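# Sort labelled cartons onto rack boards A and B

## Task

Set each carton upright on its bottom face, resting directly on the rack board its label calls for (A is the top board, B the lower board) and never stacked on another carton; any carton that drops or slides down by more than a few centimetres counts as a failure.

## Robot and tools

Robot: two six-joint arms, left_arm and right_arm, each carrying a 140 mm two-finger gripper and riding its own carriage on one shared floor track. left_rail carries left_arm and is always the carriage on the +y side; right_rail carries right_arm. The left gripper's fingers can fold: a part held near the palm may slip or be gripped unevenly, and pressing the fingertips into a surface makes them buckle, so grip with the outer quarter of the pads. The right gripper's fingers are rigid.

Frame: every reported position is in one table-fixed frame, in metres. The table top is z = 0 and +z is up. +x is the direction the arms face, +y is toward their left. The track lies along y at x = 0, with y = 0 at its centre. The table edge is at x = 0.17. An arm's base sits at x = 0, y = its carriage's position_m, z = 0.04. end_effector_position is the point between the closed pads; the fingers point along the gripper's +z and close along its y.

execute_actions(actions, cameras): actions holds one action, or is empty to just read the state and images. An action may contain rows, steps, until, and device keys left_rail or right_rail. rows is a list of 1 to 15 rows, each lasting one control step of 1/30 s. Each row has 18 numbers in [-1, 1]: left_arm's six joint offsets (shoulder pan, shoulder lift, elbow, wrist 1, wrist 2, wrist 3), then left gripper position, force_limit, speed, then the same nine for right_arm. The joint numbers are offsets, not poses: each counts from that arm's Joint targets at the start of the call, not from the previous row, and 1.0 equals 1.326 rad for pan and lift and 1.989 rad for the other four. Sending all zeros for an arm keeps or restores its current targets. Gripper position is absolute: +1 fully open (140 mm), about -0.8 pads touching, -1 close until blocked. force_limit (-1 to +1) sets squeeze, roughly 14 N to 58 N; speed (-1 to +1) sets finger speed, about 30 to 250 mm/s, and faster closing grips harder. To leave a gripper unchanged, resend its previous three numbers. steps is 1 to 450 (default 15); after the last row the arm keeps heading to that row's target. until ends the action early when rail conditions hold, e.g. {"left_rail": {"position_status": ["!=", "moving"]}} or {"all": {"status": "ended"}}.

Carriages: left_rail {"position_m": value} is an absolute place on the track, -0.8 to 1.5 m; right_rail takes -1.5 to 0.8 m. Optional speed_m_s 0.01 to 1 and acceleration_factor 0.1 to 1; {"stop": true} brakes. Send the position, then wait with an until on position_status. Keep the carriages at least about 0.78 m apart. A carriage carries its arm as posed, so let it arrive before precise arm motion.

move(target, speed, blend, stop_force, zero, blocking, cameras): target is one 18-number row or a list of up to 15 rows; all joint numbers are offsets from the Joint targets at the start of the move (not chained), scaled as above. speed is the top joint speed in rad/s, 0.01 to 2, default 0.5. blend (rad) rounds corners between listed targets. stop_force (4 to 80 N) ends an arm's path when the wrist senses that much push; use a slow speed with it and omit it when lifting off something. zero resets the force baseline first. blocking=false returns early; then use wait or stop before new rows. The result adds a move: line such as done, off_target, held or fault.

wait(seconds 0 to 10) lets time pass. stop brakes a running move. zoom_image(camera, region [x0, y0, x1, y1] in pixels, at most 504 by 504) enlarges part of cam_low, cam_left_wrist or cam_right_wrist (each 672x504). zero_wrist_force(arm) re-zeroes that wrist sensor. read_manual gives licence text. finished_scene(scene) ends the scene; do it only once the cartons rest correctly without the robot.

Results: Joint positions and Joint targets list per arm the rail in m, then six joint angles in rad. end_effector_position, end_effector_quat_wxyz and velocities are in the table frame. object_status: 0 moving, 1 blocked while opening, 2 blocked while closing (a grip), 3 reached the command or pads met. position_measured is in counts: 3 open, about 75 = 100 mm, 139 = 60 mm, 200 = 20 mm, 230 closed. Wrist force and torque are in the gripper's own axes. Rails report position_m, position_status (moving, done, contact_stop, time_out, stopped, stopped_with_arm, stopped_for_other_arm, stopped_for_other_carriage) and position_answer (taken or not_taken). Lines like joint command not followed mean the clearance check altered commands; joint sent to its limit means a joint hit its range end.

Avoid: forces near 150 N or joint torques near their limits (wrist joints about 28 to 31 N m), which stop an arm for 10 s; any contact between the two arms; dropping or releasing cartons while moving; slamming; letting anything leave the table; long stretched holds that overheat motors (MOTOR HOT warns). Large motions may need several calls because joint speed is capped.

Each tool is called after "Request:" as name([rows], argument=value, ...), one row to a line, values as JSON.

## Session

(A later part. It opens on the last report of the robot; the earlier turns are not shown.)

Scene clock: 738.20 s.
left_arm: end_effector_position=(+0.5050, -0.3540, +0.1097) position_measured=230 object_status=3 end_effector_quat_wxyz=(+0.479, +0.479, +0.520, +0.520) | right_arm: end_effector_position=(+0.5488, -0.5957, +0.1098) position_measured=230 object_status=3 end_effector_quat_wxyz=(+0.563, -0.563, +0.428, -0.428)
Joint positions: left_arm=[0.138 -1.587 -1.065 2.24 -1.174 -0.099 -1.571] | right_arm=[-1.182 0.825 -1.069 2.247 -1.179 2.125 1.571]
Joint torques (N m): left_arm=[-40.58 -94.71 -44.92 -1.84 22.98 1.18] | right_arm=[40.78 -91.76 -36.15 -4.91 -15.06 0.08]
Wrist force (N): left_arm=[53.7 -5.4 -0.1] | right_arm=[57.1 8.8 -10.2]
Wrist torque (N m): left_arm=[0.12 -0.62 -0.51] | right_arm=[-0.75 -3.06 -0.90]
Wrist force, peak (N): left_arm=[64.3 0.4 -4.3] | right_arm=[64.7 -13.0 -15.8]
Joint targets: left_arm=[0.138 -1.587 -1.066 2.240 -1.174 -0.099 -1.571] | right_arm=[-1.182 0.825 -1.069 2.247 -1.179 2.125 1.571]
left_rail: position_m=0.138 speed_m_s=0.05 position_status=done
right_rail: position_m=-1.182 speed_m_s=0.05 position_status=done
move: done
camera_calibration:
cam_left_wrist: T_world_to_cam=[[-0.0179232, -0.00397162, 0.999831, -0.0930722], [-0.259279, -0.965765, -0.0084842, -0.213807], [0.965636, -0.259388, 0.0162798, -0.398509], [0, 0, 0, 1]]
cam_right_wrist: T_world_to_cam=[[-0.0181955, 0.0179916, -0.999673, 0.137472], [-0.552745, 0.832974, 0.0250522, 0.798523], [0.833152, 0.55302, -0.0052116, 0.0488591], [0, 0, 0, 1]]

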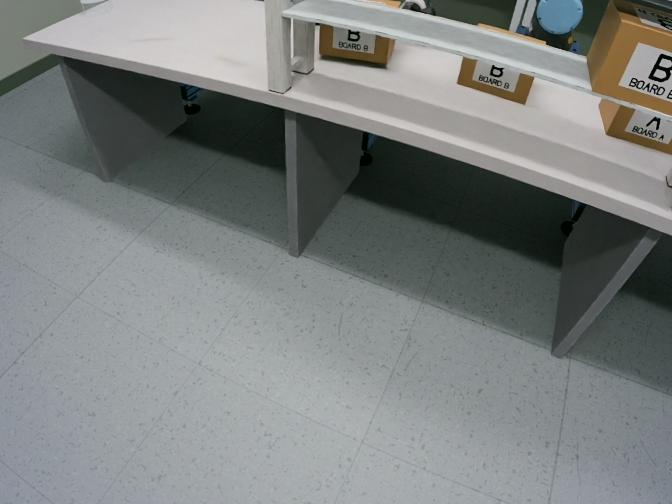

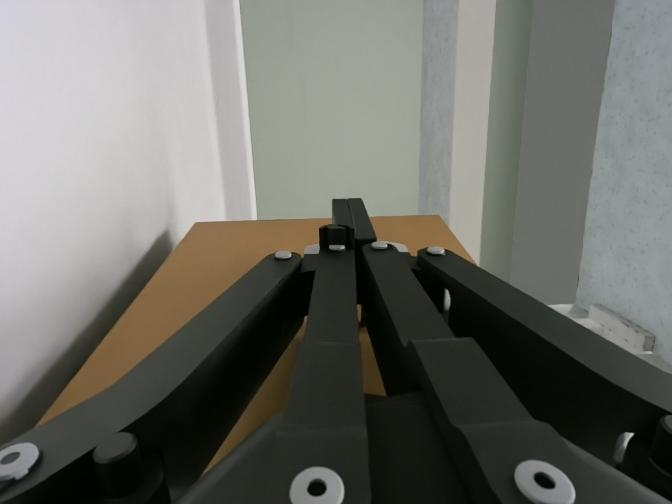

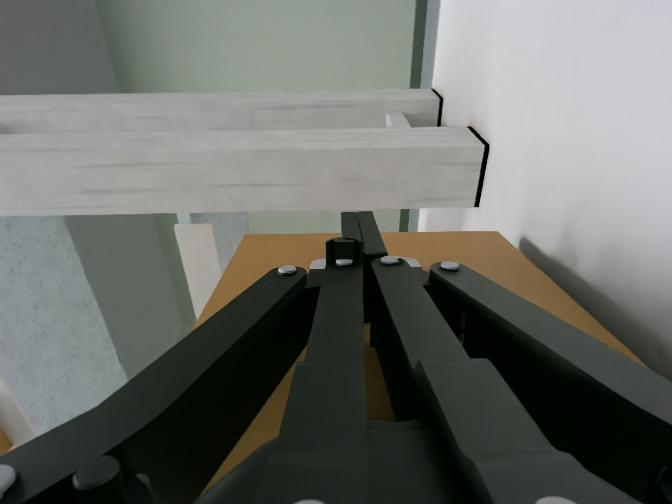

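Request:
move([
  [0,-0.0581,-0.0021,0.0408,0,0,-1,-1,-1,0,-0.0585,-0.0022,0.0412,0,0,-1,-1,-1],
  [0,-0.1252,-0.0090,0.0925,0,0,-1,-1,-1,0,-0.1262,-0.0090,0.0933,0,0,-1,-1,-1],
  [0,-0.1873,-0.0201,0.1450,0,0,-1,-1,-1,0,-0.1888,-0.0202,0.1462,0,0,-1,-1,-1],
  [0,-0.2426,-0.0355,0.1972,0,0,-1,-1,-1,0,-0.2445,-0.0357,0.1988,0,0,-1,-1,-1],
  [0,-0.2955,-0.0569,0.2538,0,0,-1,-1,-1,0,-0.2977,-0.0571,0.2557,0,0,-1,-1,-1],
], speed=0.13, blend=0.01, cameras=[])

Request:
execute_actions([
  {"left_rail":{"position_m":0.276,"speed_m_s":0.06,"acceleration_factor":0.15},"right_rail":{"position_m":-1.044,"speed_m_s":0.06,"acceleration_factor":0.15},"steps":150,"until":{"all":{"status":"ended"}}},
])

Scene clock: 752.33 s.
Wrist force, peak (N): left_arm=[67.4 -4.8 2.3] | right_arm=[70.8 10.3 -13.8]
left_rail: position_m=0.138 speed_m_s=0.05 position_status=done
right_rail: position_m=-1.182 speed_m_s=0.05 position_status=done
move: done

Scene clock: 755.43 s.
left_arm: end_effector_position=(+0.5050, -0.2163, +0.3550) position_measured=230 object_status=3 end_effector_quat_wxyz=(+0.479, +0.479, +0.520, +0.520) | right_arm: end_effector_position=(+0.5489, -0.4576, +0.3550) position_measured=230 object_status=3 end_effector_quat_wxyz=(+0.563, -0.563, +0.428, -0.428)
Joint positions: left_arm=[0.276 -1.587 -1.457 2.127 -0.669 -0.099 -1.571] | right_arm=[-1.044 0.825 -1.464 2.134 -0.67 2.125 1.571]
Joint torques (N m): left_arm=[-29.09 -57.64 -60.73 -3.36 27.38 1.32] | right_arm=[28.95 -61.87 -62.1 -6.86 -20.56 0.02]
Wrist force (N): left_arm=[58.3 -6.3 0.7] | right_arm=[62.2 9.8 -11.5]
Wrist torque (N m): left_arm=[0.08 -0.48 -0.52] | right_arm=[-0.74 -3.36 -0.95]
Wrist force, peak (N): left_arm=[59.4 -5.7 0.7] | right_arm=[63.1 9.9 -11.7]
Joint targets: left_arm=[0.276 -1.587 -1.457 2.127 -0.669 -0.099 -1.571] | right_arm=[-1.044 0.825 -1.464 2.134 -0.670 2.125 1.571]
Tool commands: left_gripper/position=-1.0 left_gripper/force_limit=-1.0 left_gripper/speed=-1.0 right_gripper/position=-1.0 right_gripper/force_limit=-1.0 right_gripper/speed=-1.0
left_rail: position_m=0.276 speed_m_s=0.06 position_status=done
right_rail: position_m=-1.044 speed_m_s=0.06 position_status=done
camera_calibration:
cam_left_wrist: T_world_to_cam=[[-0.01792, -0.00378915, 0.999832, -0.337706], [-0.259236, -0.965778, -0.00830639, -0.0788147], [0.965648, -0.259342, 0.0163245, -0.366785], [0, 0, 0, 1]]
cam_right_wrist: T_world_to_cam=[[-0.0183787, 0.0177934, -0.999673, 0.380118], [-0.552751, 0.832972, 0.0249885, 0.677453], [0.833144, 0.553029, -0.0054736, -0.0261973], [0, 0, 0, 1]]

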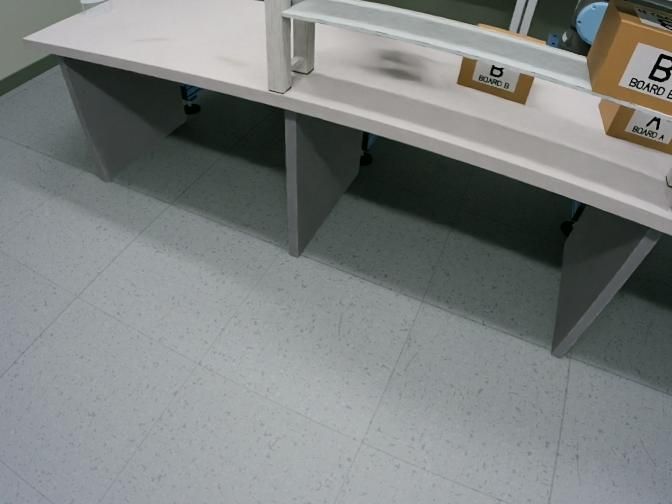

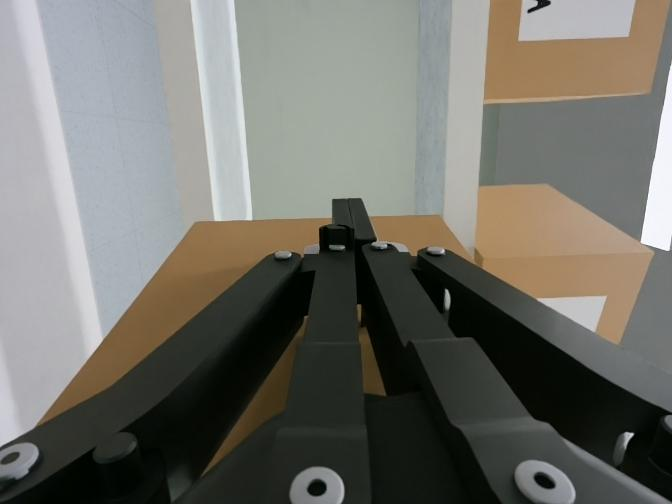

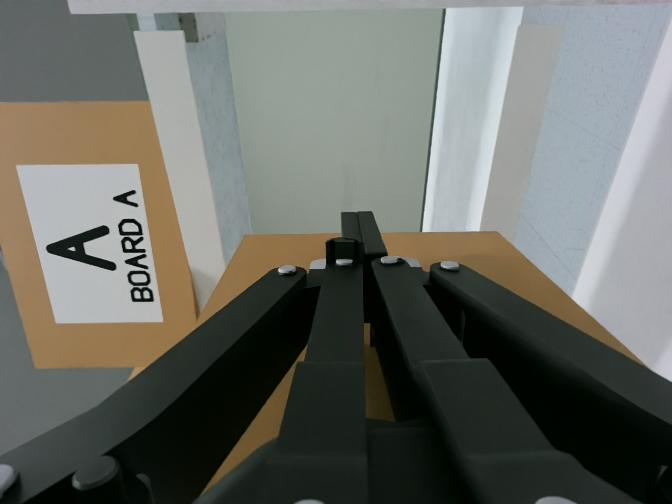

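Request:
move([
  [0.0715,0.0204,-0.0159,0.0023,0.0477,0,-1,-1,-1,-0.0511,0.0265,-0.0207,0.0029,-0.0340,0,-1,-1,-1],
  [0.1401,0.0448,-0.0357,0.0058,0.0934,0,-1,-1,-1,-0.0966,0.0561,-0.0448,0.0074,-0.0644,0,-1,-1,-1],
  [0.2048,0.0728,-0.0589,0.0104,0.1365,0,-1,-1,-1,-0.1370,0.0887,-0.0723,0.0132,-0.0914,0,-1,-1,-1],
  [0.2653,0.1035,-0.0856,0.0166,0.1769,0,-1,-1,-1,-0.1729,0.1234,-0.1029,0.0206,-0.1152,0,-1,-1,-1],
  [0.3213,0.1365,-0.1155,0.0245,0.2142,0,-1,-1,-1,-0.2047,0.1600,-0.1368,0.0301,-0.1365,0,-1,-1,-1],
  [0.3568,0.1603,-0.1377,0.0308,0.2379,0,-1,-1,-1,-0.2243,0.1860,-0.1615,0.0376,-0.1495,0,-1,-1,-1],
], speed=0.1, blend=0.01)

Scene clock: 812.07 s.
left_arm: end_effector_position=(+0.7889, -0.2163, +0.3548) position_measured=230 object_status=3 end_effector_quat_wxyz=(+0.479, +0.479, +0.520, +0.520) | right_arm: end_effector_position=(+0.8327, -0.4575, +0.3549) position_measured=230 object_status=3 end_effector_quat_wxyz=(+0.563, -0.563, +0.428, -0.428)
Joint positions: left_arm=[0.276 -1.114 -1.245 1.853 -0.608 0.374 -1.571] | right_arm=[-1.044 0.527 -1.217 1.813 -0.595 1.827 1.571]
Joint torques (N m): left_arm=[-26.97 -49.07 -80.67 -2.41 26.48 1.03] | right_arm=[30.52 -68.61 -63.23 -4.19 -24.64 0]
Wrist force (N): left_arm=[54.8 -5.8 1.6] | right_arm=[58.5 7.8 -12.6]
Wrist torque (N m): left_arm=[0.16 -0.11 -0.48] | right_arm=[-1.06 -3.32 -0.94]
Wrist force, peak (N): left_arm=[66.4 -5.2 1.5] | right_arm=[70.1 10.3 -13.1]
Joint targets: left_arm=[0.276 -1.114 -1.245 1.853 -0.608 0.374 -1.571] | right_arm=[-1.044 0.527 -1.217 1.812 -0.595 1.827 1.571]
left_rail: position_m=0.276 speed_m_s=0.06 position_status=done
right_rail: position_m=-1.044 speed_m_s=0.06 position_status=done
move: done
camera_calibration:
cam_left_wrist: T_world_to_cam=[[-0.0178891, -0.00370909, 0.999833, -0.332425], [-0.259319, -0.965757, -0.00822244, -0.0051884], [0.965626, -0.259423, 0.0163147, -0.640927], [0, 0, 0, 1]]
cam_right_wrist: T_world_to_cam=[[-0.0185698, 0.0177233, -0.99967, 0.385307], [-0.552711, 0.832997, 0.0250354, 0.834223], [0.833166, 0.552994, -0.00567273, -0.262734], [0, 0, 0, 1]]

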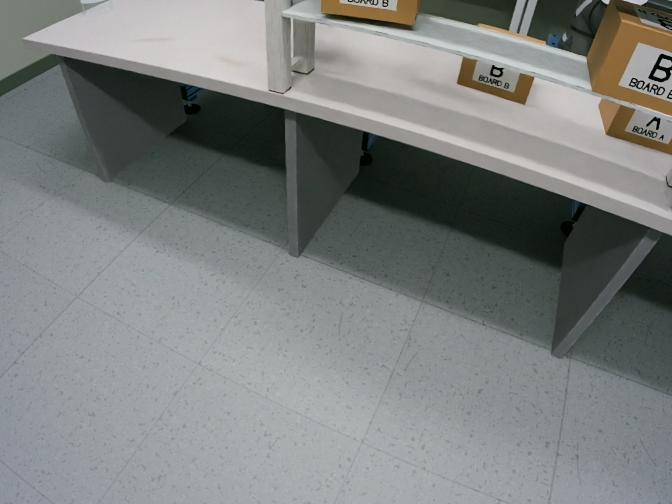

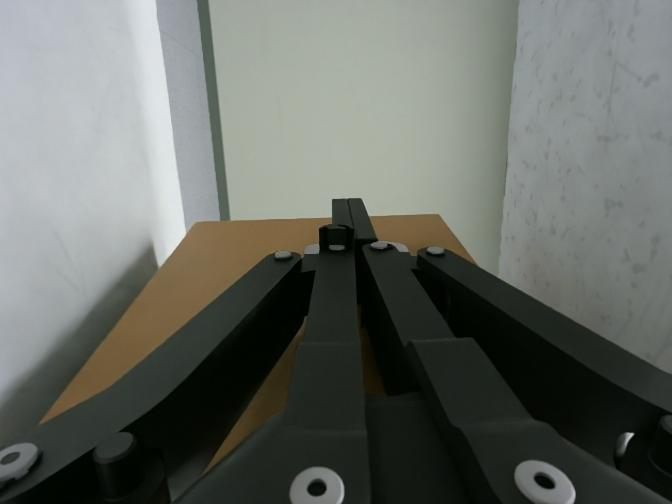

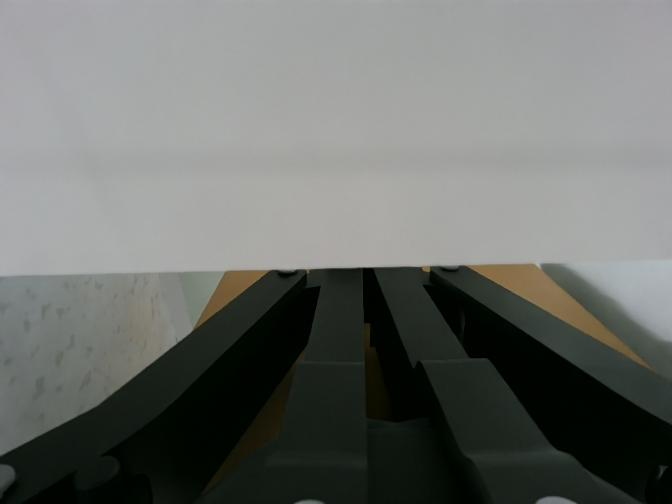

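Request:
move(target=[0,0.0305,0.0132,-0.0335,0,0,-1,-1,-1,0,0.0305,0.0132,-0.0335,0,0,-1,-1,-1], speed=0.02, stop_force=8)

Scene clock: 822.17 s.
left_arm: end_effector_position=(+0.7893, -0.2167, +0.3356) position_measured=230 object_status=3 end_effector_quat_wxyz=(+0.479, +0.479, +0.520, +0.520) | right_arm: end_effector_position=(+0.8334, -0.4572, +0.3354) position_measured=230 object_status=3 end_effector_quat_wxyz=(+0.563, -0.563, +0.428, -0.428)
Joint positions: left_arm=[0.276 -1.114 -1.225 1.866 -0.641 0.374 -1.571] | right_arm=[-1.044 0.527 -1.197 1.825 -0.628 1.827 1.571]
Joint torques (N m): left_arm=[-45.94 -85.85 -78.74 -2.94 26.36 1.26] | right_arm=[36.48 -88.7 -57.13 -3.21 -23.56 0.15]
Wrist force (N): left_arm=[62.9 -1.6 1.4] | right_arm=[64.5 1.0 -15.1]
Wrist torque (N m): left_arm=[0.42 0.09 -0.58] | right_arm=[-1.24 -3.59 -0.84]
Wrist force, peak (N): left_arm=[66.6 6.3 3.6] | right_arm=[64.8 9.0 -14.6]
Joint targets: left_arm=[0.276 -1.114 -1.225 1.866 -0.641 0.374 -1.571] | right_arm=[-1.044 0.527 -1.197 1.825 -0.628 1.827 1.571]
left_rail: position_m=0.276 speed_m_s=0.06 position_status=done
right_rail: position_m=-1.044 speed_m_s=0.06 position_status=done
move: contact (left_arm, right_arm); left_arm: the wrist 1 is farthest, 0.034 rad from its target; right_arm: the wrist 1 is farthest, 0.034 rad from its target
camera_calibration:
cam_left_wrist: T_world_to_cam=[[-0.0179132, -0.0036605, 0.999833, -0.313179], [-0.259269, -0.965771, -0.00818092, -0.00574956], [0.965639, -0.259372, 0.016351, -0.641117], [0, 0, 0, 1]]
cam_right_wrist: T_world_to_cam=[[-0.018443, 0.0177976, -0.999671, 0.365825], [-0.552686, 0.833014, 0.0250271, 0.83483], [0.833185, 0.552966, -0.00552677, -0.26366], [0, 0, 0, 1]]

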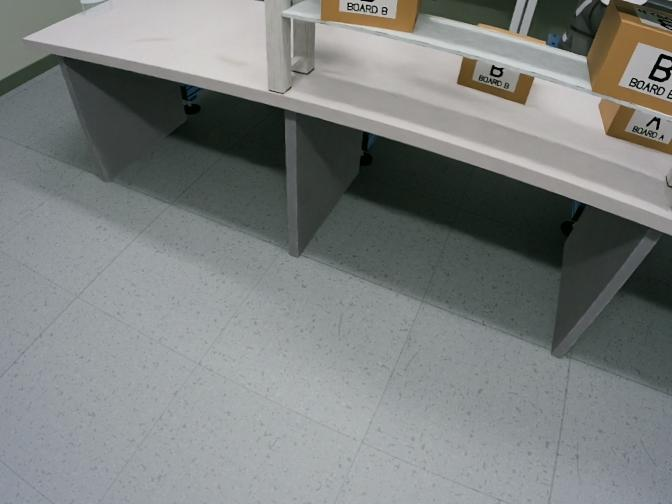

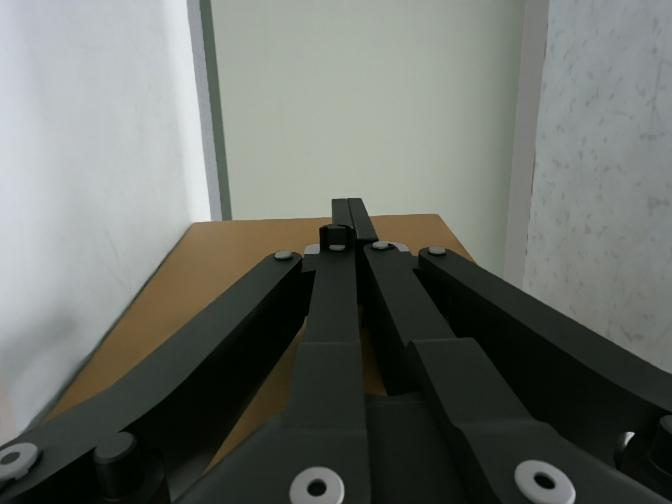

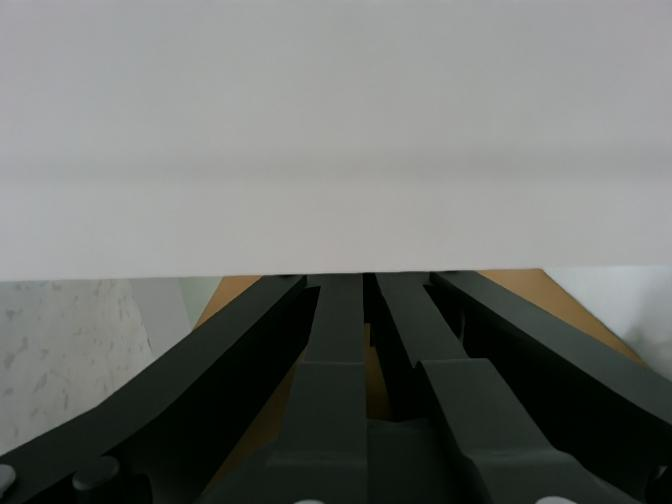

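Request:
move(target=[0,0.0080,0.0034,-0.0088,0,0,-1,-1,-1,0,0.0080,0.0034,-0.0088,0,0,-1,-1,-1], speed=0.02, stop_force=10)

Scene clock: 826.77 s.
left_arm: end_effector_position=(+0.7893, -0.2168, +0.3351) position_measured=230 object_status=3 end_effector_quat_wxyz=(+0.479, +0.479, +0.520, +0.520) | right_arm: end_effector_position=(+0.8335, -0.4571, +0.3349) position_measured=230 object_status=3 end_effector_quat_wxyz=(+0.563, -0.563, +0.428, -0.428)
Joint positions: left_arm=[0.276 -1.114 -1.224 1.866 -0.642 0.374 -1.571] | right_arm=[-1.044 0.527 -1.196 1.826 -0.629 1.827 1.571]
Joint torques (N m): left_arm=[-61.08 -78.75 -75.83 -2.67 26.37 1.2] | right_arm=[37.23 -77.9 -53.31 -1.73 -23.46 -0.07]
Wrist force (N): left_arm=[68.0 7.4 1.5] | right_arm=[64.3 -9.3 -20.9]
Wrist torque (N m): left_arm=[0.42 0.02 -0.73] | right_arm=[-1.68 -3.70 -0.66]
Wrist force, peak (N): left_arm=[70.8 16.3 2.4] | right_arm=[64.2 -15.4 -22.5]
Joint targets: left_arm=[0.276 -1.114 -1.224 1.866 -0.642 0.374 -1.571] | right_arm=[-1.044 0.527 -1.196 1.826 -0.629 1.827 1.571]
left_rail: position_m=0.276 speed_m_s=0.06 position_status=done
right_rail: position_m=-1.044 speed_m_s=0.06 position_status=done
move: contact (left_arm, right_arm); left_arm: the wrist 1 is farthest, 0.016 rad from its target; right_arm: the wrist 1 is farthest, 0.016 rad from its target
camera_calibration:
cam_left_wrist: T_world_to_cam=[[-0.0180851, -0.00331042, 0.999831, -0.31245], [-0.259284, -0.965769, -0.00788761, -0.00592015], [0.965632, -0.259382, 0.0166077, -0.641244], [0, 0, 0, 1]]
cam_right_wrist: T_world_to_cam=[[-0.0181133, 0.0179893, -0.999674, 0.365099], [-0.552695, 0.833009, 0.0250045, 0.834862], [0.833187, 0.552967, -0.00514594, -0.263892], [0, 0, 0, 1]]

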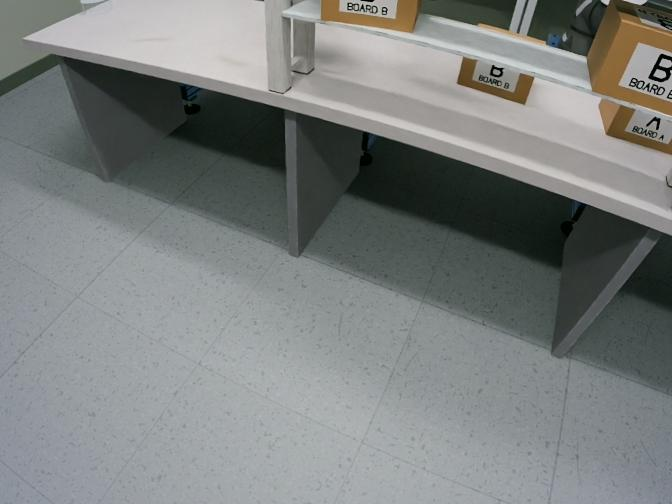

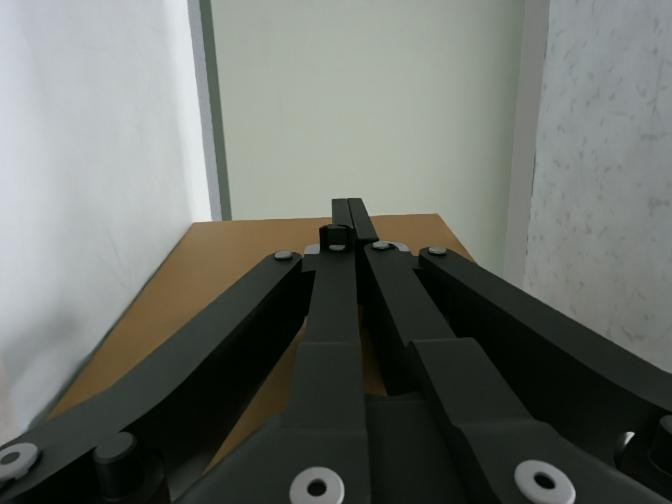

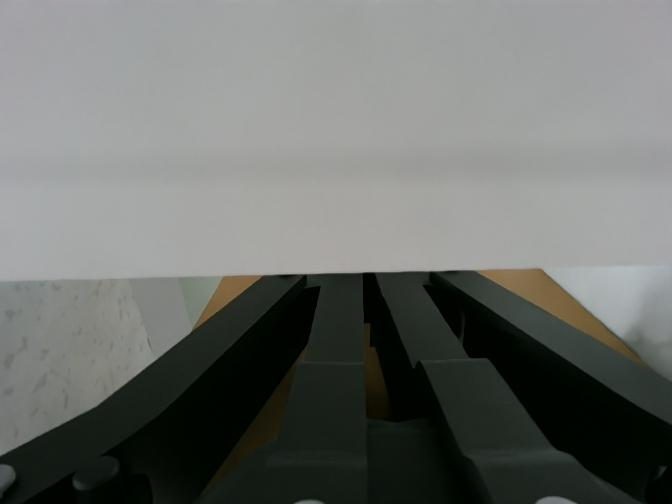

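Request:
execute_actions([
  {"left_rail":{"position_m":0.298,"speed_m_s":0.03,"acceleration_factor":0.15},"right_rail":{"position_m":-1.066,"speed_m_s":0.03,"acceleration_factor":0.15},"steps":90,"until":{"all":{"status":"ended"}}},
])

Scene clock: 831.80 s.
left_arm: end_effector_position=(+0.7893, -0.1949, +0.3351) position_measured=230 object_status=3 end_effector_quat_wxyz=(+0.479, +0.479, +0.520, +0.520) | right_arm: end_effector_position=(+0.8335, -0.4791, +0.3349) position_measured=230 object_status=3 end_effector_quat_wxyz=(+0.563, -0.563, +0.428, -0.428)
Joint positions: left_arm=[0.298 -1.114 -1.224 1.866 -0.642 0.374 -1.571] | right_arm=[-1.066 0.527 -1.196 1.826 -0.629 1.827 1.571]
Joint torques (N m): left_arm=[11.9 -79 -29.42 0.76 -1.69 0.89] | right_arm=[-13.8 -76.29 -28.4 -6.71 3.01 0.09]
Wrist force (N): left_arm=[0.0 0.1 0.3] | right_arm=[2.0 -1.4 -2.4]
Wrist torque (N m): left_arm=[0.10 0.12 -0.28] | right_arm=[-1.02 -0.66 -0.36]
Wrist force, peak (N): left_arm=[68.1 7.2 1.5] | right_arm=[64.8 -8.7 -21.1]
Joint targets: left_arm=[0.298 -1.114 -1.224 1.866 -0.642 0.374 -1.571] | right_arm=[-1.066 0.527 -1.196 1.826 -0.629 1.827 1.571]
Tool commands: left_gripper/position=-1.0 left_gripper/force_limit=-1.0 left_gripper/speed=-1.0 right_gripper/position=-1.0 right_gripper/force_limit=-1.0 right_gripper/speed=-1.0
left_rail: position_m=0.298 speed_m_s=0.03 position_status=done
right_rail: position_m=-1.066 speed_m_s=0.03 position_status=done
camera_calibration:
cam_left_wrist: T_world_to_cam=[[-0.01809, -0.00330037, 0.999831, -0.312375], [-0.259302, -0.965764, -0.00787949, 0.0152912], [0.965627, -0.259401, 0.0166149, -0.635542], [0, 0, 0, 1]]
cam_right_wrist: T_world_to_cam=[[-0.0181094, 0.0179916, -0.999674, 0.365496], [-0.552708, 0.833, 0.0250044, 0.853161], [0.833178, 0.552981, -0.00514097, -0.251727], [0, 0, 0, 1]]

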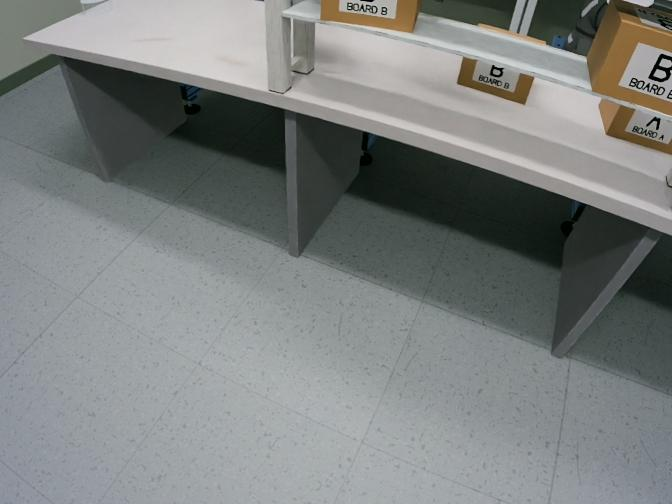

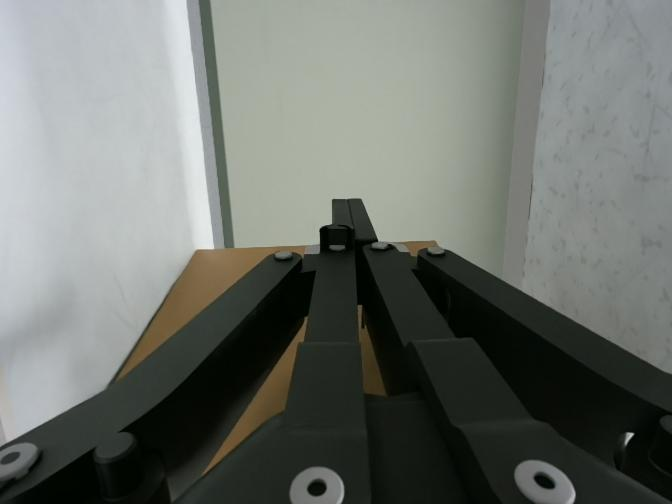

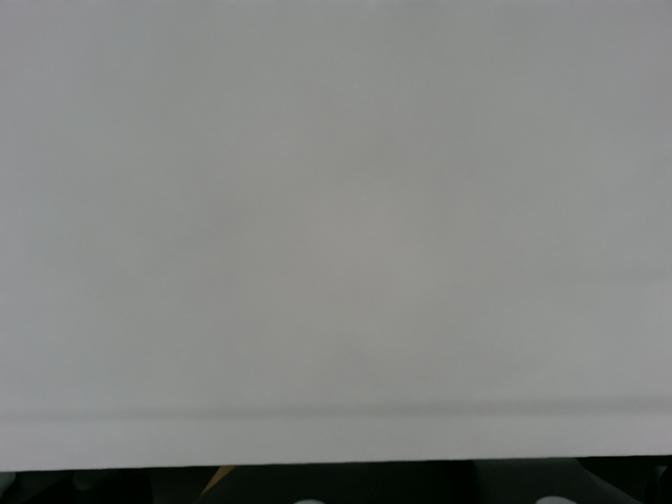

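Request:
move([
  [-0.0355,-0.0238,0.0222,-0.0063,-0.0237,0,-1,-1,-1,0.0196,-0.0260,0.0247,-0.0075,0.0130,0,-1,-1,-1],
  [-0.0915,-0.0568,0.0521,-0.0142,-0.0610,0,-1,-1,-1,0.0514,-0.0626,0.0586,-0.0170,0.0343,0,-1,-1,-1],
], speed=0.12, blend=0.01)

Request:
execute_actions([
  {"right_rail":{"position_m":-1.088,"speed_m_s":0.05,"acceleration_factor":0.15},"steps":90,"until":{"all":{"status":"ended"}}},
])

Scene clock: 852.83 s.
Wrist force, peak (N): left_arm=[1.0 -0.1 2.0] | right_arm=[3.8 -0.8 -1.7]
left_rail: position_m=0.298 speed_m_s=0.03 position_status=done
right_rail: position_m=-1.066 speed_m_s=0.03 position_status=done
move: done

Scene clock: 854.00 s.
left_arm: end_effector_position=(+0.7053, -0.1946, +0.3362) position_measured=230 object_status=3 end_effector_quat_wxyz=(+0.479, +0.479, +0.520, +0.520) | right_arm: end_effector_position=(+0.7493, -0.5013, +0.3363) position_measured=230 object_status=3 end_effector_quat_wxyz=(+0.563, -0.563, +0.428, -0.428)
Joint positions: left_arm=[0.298 -1.235 -1.3 1.97 -0.67 0.253 -1.571] | right_arm=[-1.088 0.595 -1.279 1.942 -0.663 1.896 1.571]
Joint torques (N m): left_arm=[-18.4 -87.08 -30.33 -2.81 -2.15 1.34] | right_arm=[9.74 -78.68 -28.96 -6.46 2.87 -0.03]
Wrist force (N): left_arm=[0.0 -0.2 0.3] | right_arm=[2.4 -1.1 -1.4]
Wrist torque (N m): left_arm=[0.01 0.11 -0.28] | right_arm=[-0.87 -0.73 -0.35]
Wrist force, peak (N): left_arm=[-0.2 -0.5 0.6] | right_arm=[3.8 -0.8 -0.7]
Joint targets: left_arm=[0.298 -1.235 -1.300 1.970 -0.670 0.253 -1.571] | right_arm=[-1.088 0.595 -1.279 1.942 -0.663 1.896 1.571]
Tool commands: left_gripper/position=-1.0 left_gripper/force_limit=-1.0 left_gripper/speed=-1.0 right_gripper/position=-1.0 right_gripper/force_limit=-1.0 right_gripper/speed=-1.0
left_rail: position_m=0.298 speed_m_s=0.03 position_status=done
right_rail: position_m=-1.088 speed_m_s=0.05 position_status=done
camera_calibration:
cam_left_wrist: T_world_to_cam=[[-0.0180242, -0.00334576, 0.999832, -0.315126], [-0.259284, -0.965769, -0.00790594, -0.00624704], [0.965633, -0.259383, 0.0165397, -0.554313], [0, 0, 0, 1]]
cam_right_wrist: T_world_to_cam=[[-0.0178886, 0.0181593, -0.999675, 0.365672], [-0.552649, 0.833038, 0.0250217, 0.825018], [0.833222, 0.552917, -0.00486618, -0.169438], [0, 0, 0, 1]]

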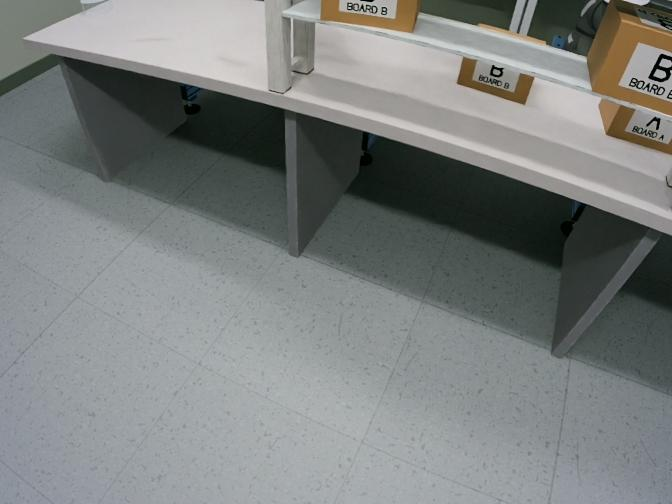

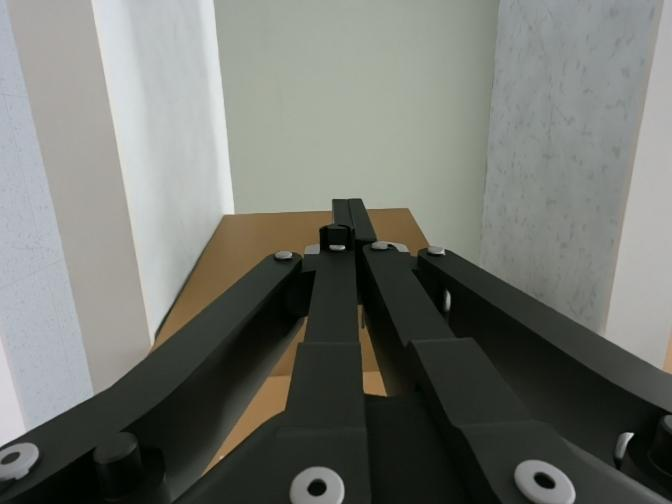

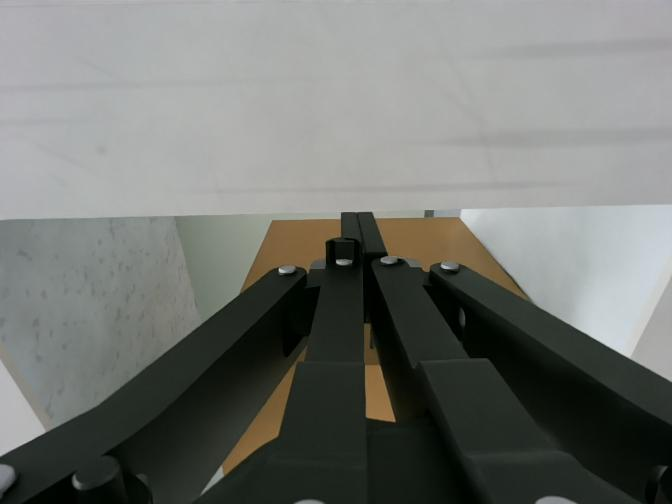

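Request:
move([
  [-0.2653,-0.1035,0.0856,-0.0166,-0.1769,0,-1,-1,-1,0.1729,-0.1234,0.1029,-0.0206,0.1152,0,-1,-1,-1],
  [-0.3167,-0.2634,0.0780,0.0976,-0.1222,0,-1,-1,-1,0.2534,-0.2793,0.0921,0.0941,0.2574,0,-1,-1,-1],
], speed=0.35, blend=0.03, cameras=[])

Request:
execute_actions([
  {"left_rail":{"position_m":0.665,"speed_m_s":0.5,"acceleration_factor":0.4},"steps":120,"until":{"all":{"status":"ended"}}},
], cameras=[])

Request:
execute_actions([
  {"right_rail":{"position_m":-0.655,"speed_m_s":0.5,"acceleration_factor":0.4},"steps":120,"until":{"all":{"status":"ended"}}},
])

Scene clock: 872.87 s.
Wrist force, peak (N): left_arm=[0.1 -0.6 2.8] | right_arm=[2.7 -2.6 -3.3]
left_rail: position_m=0.298 speed_m_s=0.03 position_status=done
right_rail: position_m=-1.088 speed_m_s=0.05 position_status=done
move: done

Scene clock: 875.47 s.
Wrist force, peak (N): left_arm=[-1.2 -0.2 0.2] | right_arm=[2.1 -1.0 -2.0]
Tool commands: left_gripper/position=-1.0 left_gripper/force_limit=-1.0 left_gripper/speed=-1.0 right_gripper/position=-1.0 right_gripper/force_limit=-1.0 right_gripper/speed=-1.0
left_rail: position_m=0.665 speed_m_s=0.50 position_status=done
right_rail: position_m=-1.088 speed_m_s=0.05 position_status=done

Scene clock: 878.27 s.
left_arm: end_effector_position=(+0.4737, +0.1596, +0.4498) position_measured=230 object_status=3 end_effector_quat_wxyz=(+0.523, +0.523, +0.476, +0.476) | right_arm: end_effector_position=(+0.4737, -0.1499, +0.4501) position_measured=230 object_status=3 end_effector_quat_wxyz=(+0.523, -0.523, +0.476, -0.476) end_effector_velocity=(+0.000, +0.000, +0.000) end_effector_angular_velocity=(+0.000, +0.000, +0.000)
Joint positions: left_arm=[0.665 -1.655 -1.649 2.125 -0.476 0.01 -1.571] | right_arm=[-0.655 0.931 -1.65 2.125 -0.476 2.407 1.571]
Joint velocities: left_arm=[within noise] | right_arm=[0.001 0 0 0 0.001 0.001 0.001]
Joint torques (N m): left_arm=[10.74 -16.3 -35.07 0.51 -1.63 1.04] | right_arm=[8.75 -25.28 -37.69 0.18 3.01 0.19]
Wrist force (N): left_arm=[0.3 -0.1 0.1] | right_arm=[2.0 -1.1 -1.7]
Wrist torque (N m): left_arm=[0.03 0.06 -0.30] | right_arm=[-0.87 -0.65 -0.32]
Wrist force, peak (N): left_arm=[0.3 -0.6 -0.2] | right_arm=[3.0 -1.2 -2.1]
Joint targets: left_arm=[0.665 -1.655 -1.649 2.125 -0.476 0.010 -1.571] | right_arm=[-0.655 0.931 -1.650 2.125 -0.476 2.407 1.571]
Tool commands: left_gripper/position=-1.0 left_gripper/force_limit=-1.0 left_gripper/speed=-1.0 right_gripper/position=-1.0 right_gripper/force_limit=-1.0 right_gripper/speed=-1.0
left_rail: position_m=0.665 speed_m_s=0.50 position_status=done
right_rail: position_m=-0.655 speed_m_s=0.50 position_status=done
camera_calibration:
cam_left_wrist: T_world_to_cam=[[-0.0182539, -0.000124135, 0.999833, -0.432068], [-0.425161, -0.905083, -0.0078745, 0.345566], [0.904933, -0.425234, 0.0164685, -0.185439], [0, 0, 0, 1]]
cam_right_wrist: T_world_to_cam=[[-0.0145881, 0.0212057, -0.999669, 0.467047], [-0.398309, 0.916903, 0.0252625, 0.316511], [0.917135, 0.398546, -0.00492949, -0.196418], [0, 0, 0, 1]]

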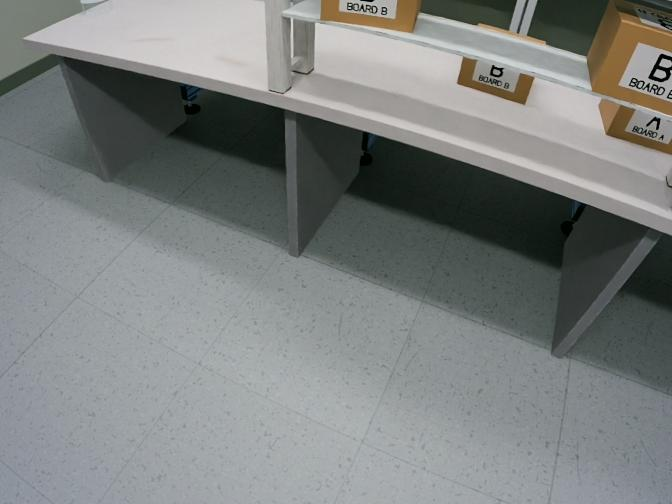

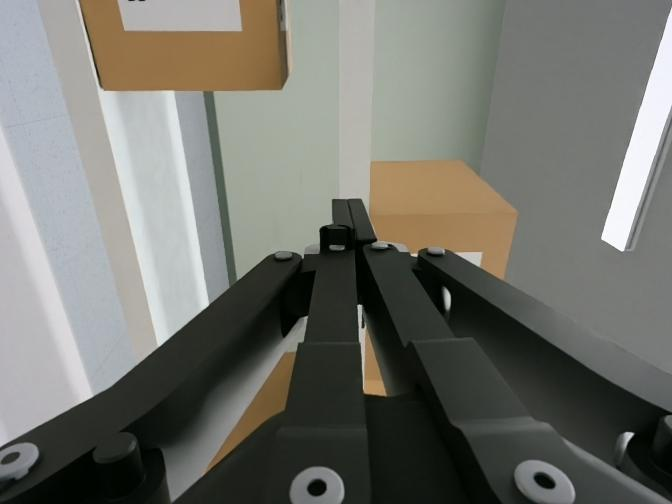

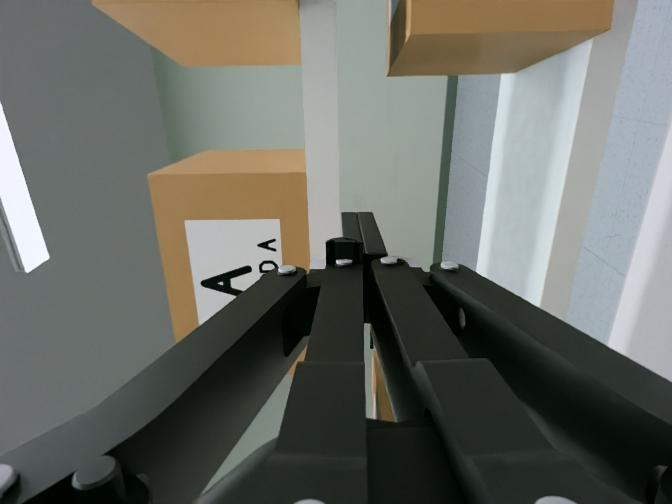

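Request:
move(target=[0,0.2656,0.1015,-0.2785,0,0,-1,-1,-1,0,0.2656,0.1015,-0.2785,0,0,-1,-1,-1], speed=0.3, stop_force=20)

Scene clock: 886.43 s.
left_arm: end_effector_position=(+0.4737, +0.1598, +0.2007) position_measured=230 object_status=3 end_effector_quat_wxyz=(+0.523, +0.523, +0.476, +0.476) | right_arm: end_effector_position=(+0.4737, -0.1499, +0.2011) position_measured=230 object_status=3 end_effector_quat_wxyz=(+0.523, -0.523, +0.476, -0.476)
Joint positions: left_arm=[0.665 -1.655 -1.297 2.327 -1.03 0.01 -1.571] | right_arm=[-0.655 0.931 -1.298 2.327 -1.03 2.407 1.571]
Joint torques (N m): left_arm=[3.28 -30.44 -14.07 -1.9 1.49 1.06] | right_arm=[1.51 -37.92 -15.35 -5.8 2.12 -0.02]
Wrist force (N): left_arm=[0.1 -0.1 0.3] | right_arm=[1.7 -1.2 -1.5]
Wrist torque (N m): left_arm=[0.03 0.09 -0.28] | right_arm=[-0.94 -0.56 -0.39]
Wrist force, peak (N): left_arm=[0.2 -1.7 0.4] | right_arm=[2.2 -2.6 -2.0]
Joint targets: left_arm=[0.665 -1.655 -1.297 2.327 -1.030 0.010 -1.571] | right_arm=[-0.655 0.931 -1.298 2.327 -1.030 2.407 1.571]
left_rail: position_m=0.665 speed_m_s=0.50 position_status=done
right_rail: position_m=-0.655 speed_m_s=0.50 position_status=done
move: done
camera_calibration:
cam_left_wrist: T_world_to_cam=[[-0.0182646, -0.000250909, 0.999833, -0.182989], [-0.42514, -0.905092, -0.00799344, 0.343783], [0.904943, -0.425216, 0.0164244, -0.181281], [0, 0, 0, 1]]
cam_right_wrist: T_world_to_cam=[[-0.0146706, 0.0210948, -0.99967, 0.21812], [-0.398307, 0.916906, 0.0251937, 0.322788], [0.917135, 0.398546, -0.00504931, -0.197608], [0, 0, 0, 1]]

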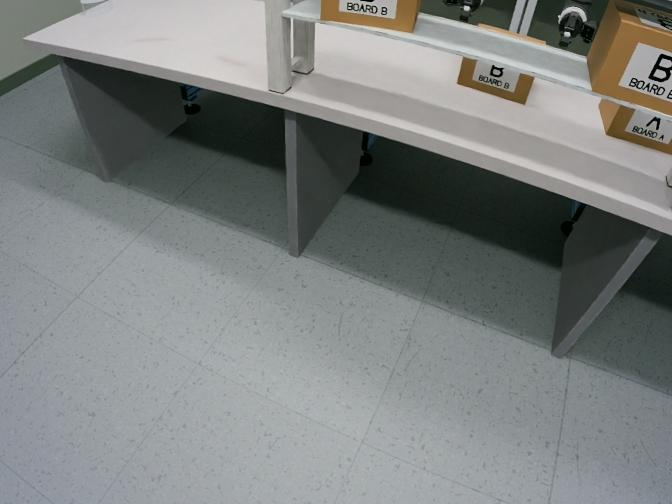

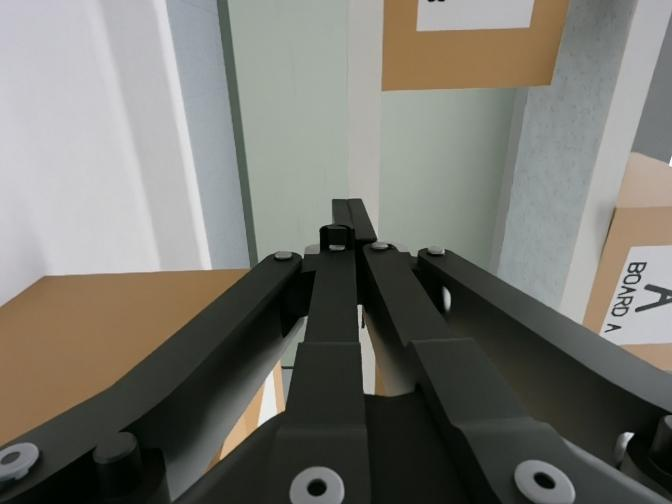

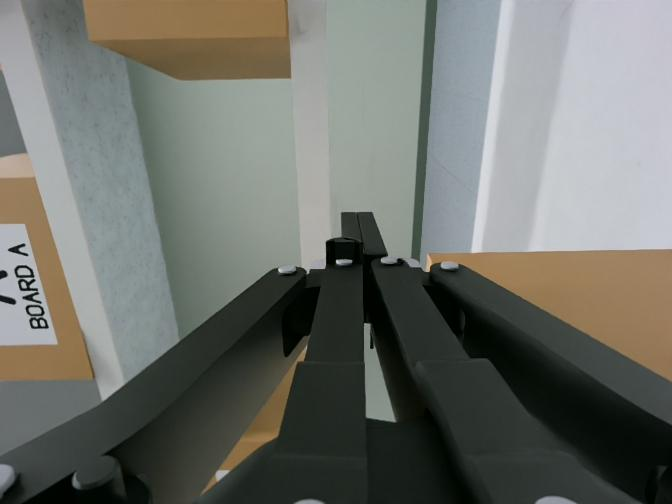

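Request:
execute_actions([
  {"left_rail":{"position_m":0.655,"speed_m_s":0.05,"acceleration_factor":0.15},"right_rail":{"position_m":-0.665,"speed_m_s":0.05,"acceleration_factor":0.15},"steps":60,"until":{"all":{"status":"ended"}}},
], cameras=[])

Request:
move(target=[-0.0097,0.1692,0.0113,-0.1241,-0.0065,0,-1,-1,-1,0.0079,0.1699,0.0113,-0.1241,0.0053,0,-1,-1,-1], speed=0.2, stop_force=20)

Scene clock: 931.33 s.
Wrist force, peak (N): left_arm=[-0.5 -0.4 0.5] | right_arm=[2.0 -1.5 -1.7]
Tool commands: left_gripper/position=-1.0 left_gripper/force_limit=-1.0 left_gripper/speed=-1.0 right_gripper/position=-1.0 right_gripper/force_limit=-1.0 right_gripper/speed=-1.0
left_rail: position_m=0.655 speed_m_s=0.05 position_status=done
right_rail: position_m=-0.665 speed_m_s=0.05 position_status=done

Scene clock: 933.67 s.
left_arm: end_effector_position=(+0.4678, +0.1496, +0.0920) position_measured=230 object_status=3 end_effector_quat_wxyz=(+0.523, +0.523, +0.476, +0.476) | right_arm: end_effector_position=(+0.4678, -0.1598, +0.0918) position_measured=230 object_status=3 end_effector_quat_wxyz=(+0.523, -0.523, +0.476, -0.476)
Joint positions: left_arm=[0.655 -1.668 -1.072 2.349 -1.277 -0.003 -1.571] | right_arm=[-0.665 0.942 -1.072 2.35 -1.277 2.418 1.571]
Joint torques (N m): left_arm=[-15.49 -40.17 -3.91 -2.22 -1.84 0.45] | right_arm=[10.67 -47.33 -6.4 -5.71 3.7 -0.09]
Wrist force (N): left_arm=[0.3 -0.4 0.4] | right_arm=[1.9 -1.5 -1.5]
Wrist torque (N m): left_arm=[-0.03 0.05 -0.28] | right_arm=[-0.96 -0.60 -0.31]
Wrist force, peak (N): left_arm=[0.1 -1.4 -0.1] | right_arm=[1.9 -2.2 -1.6]
Joint targets: left_arm=[0.655 -1.668 -1.072 2.349 -1.277 -0.003 -1.571] | right_arm=[-0.665 0.942 -1.072 2.350 -1.277 2.418 1.571]
left_rail: position_m=0.655 speed_m_s=0.05 position_status=done
right_rail: position_m=-0.665 speed_m_s=0.05 position_status=done
move: done
camera_calibration:
cam_left_wrist: T_world_to_cam=[[-0.018262, -0.000251363, 0.999833, -0.0744074], [-0.425095, -0.905113, -0.00799195, 0.331188], [0.904964, -0.42517, 0.0164223, -0.178445], [0, 0, 0, 1]]
cam_right_wrist: T_world_to_cam=[[-0.0152178, 0.0203479, -0.999677, 0.109128], [-0.398232, 0.916951, 0.0247263, 0.33235], [0.917158, 0.39848, -0.00585076, -0.188718], [0, 0, 0, 1]]

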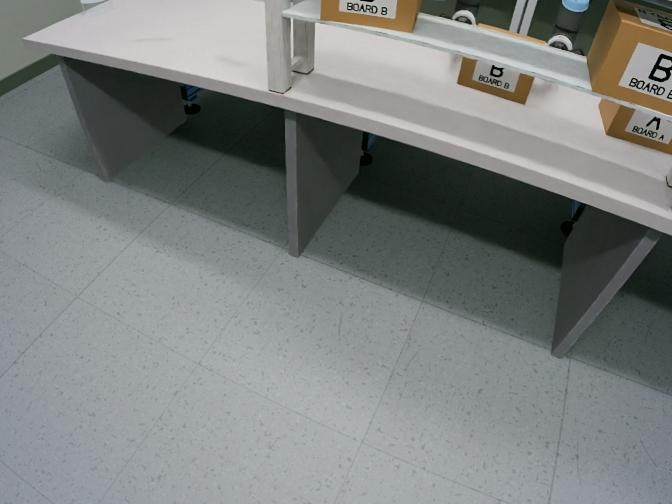

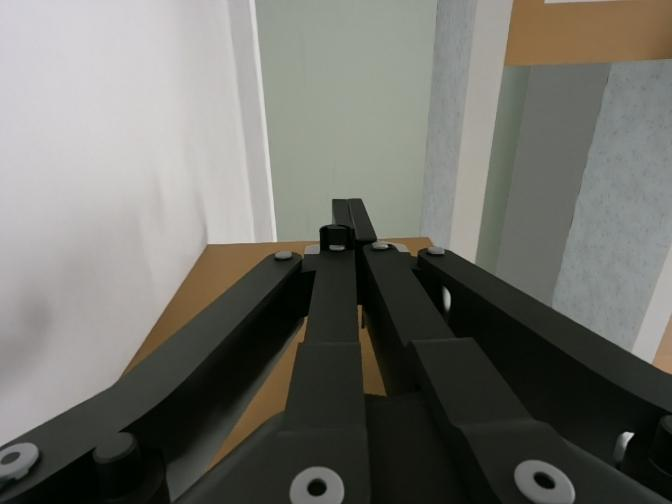

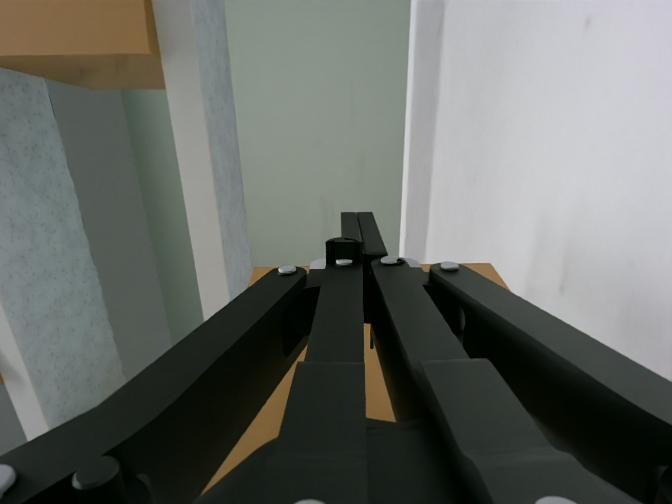

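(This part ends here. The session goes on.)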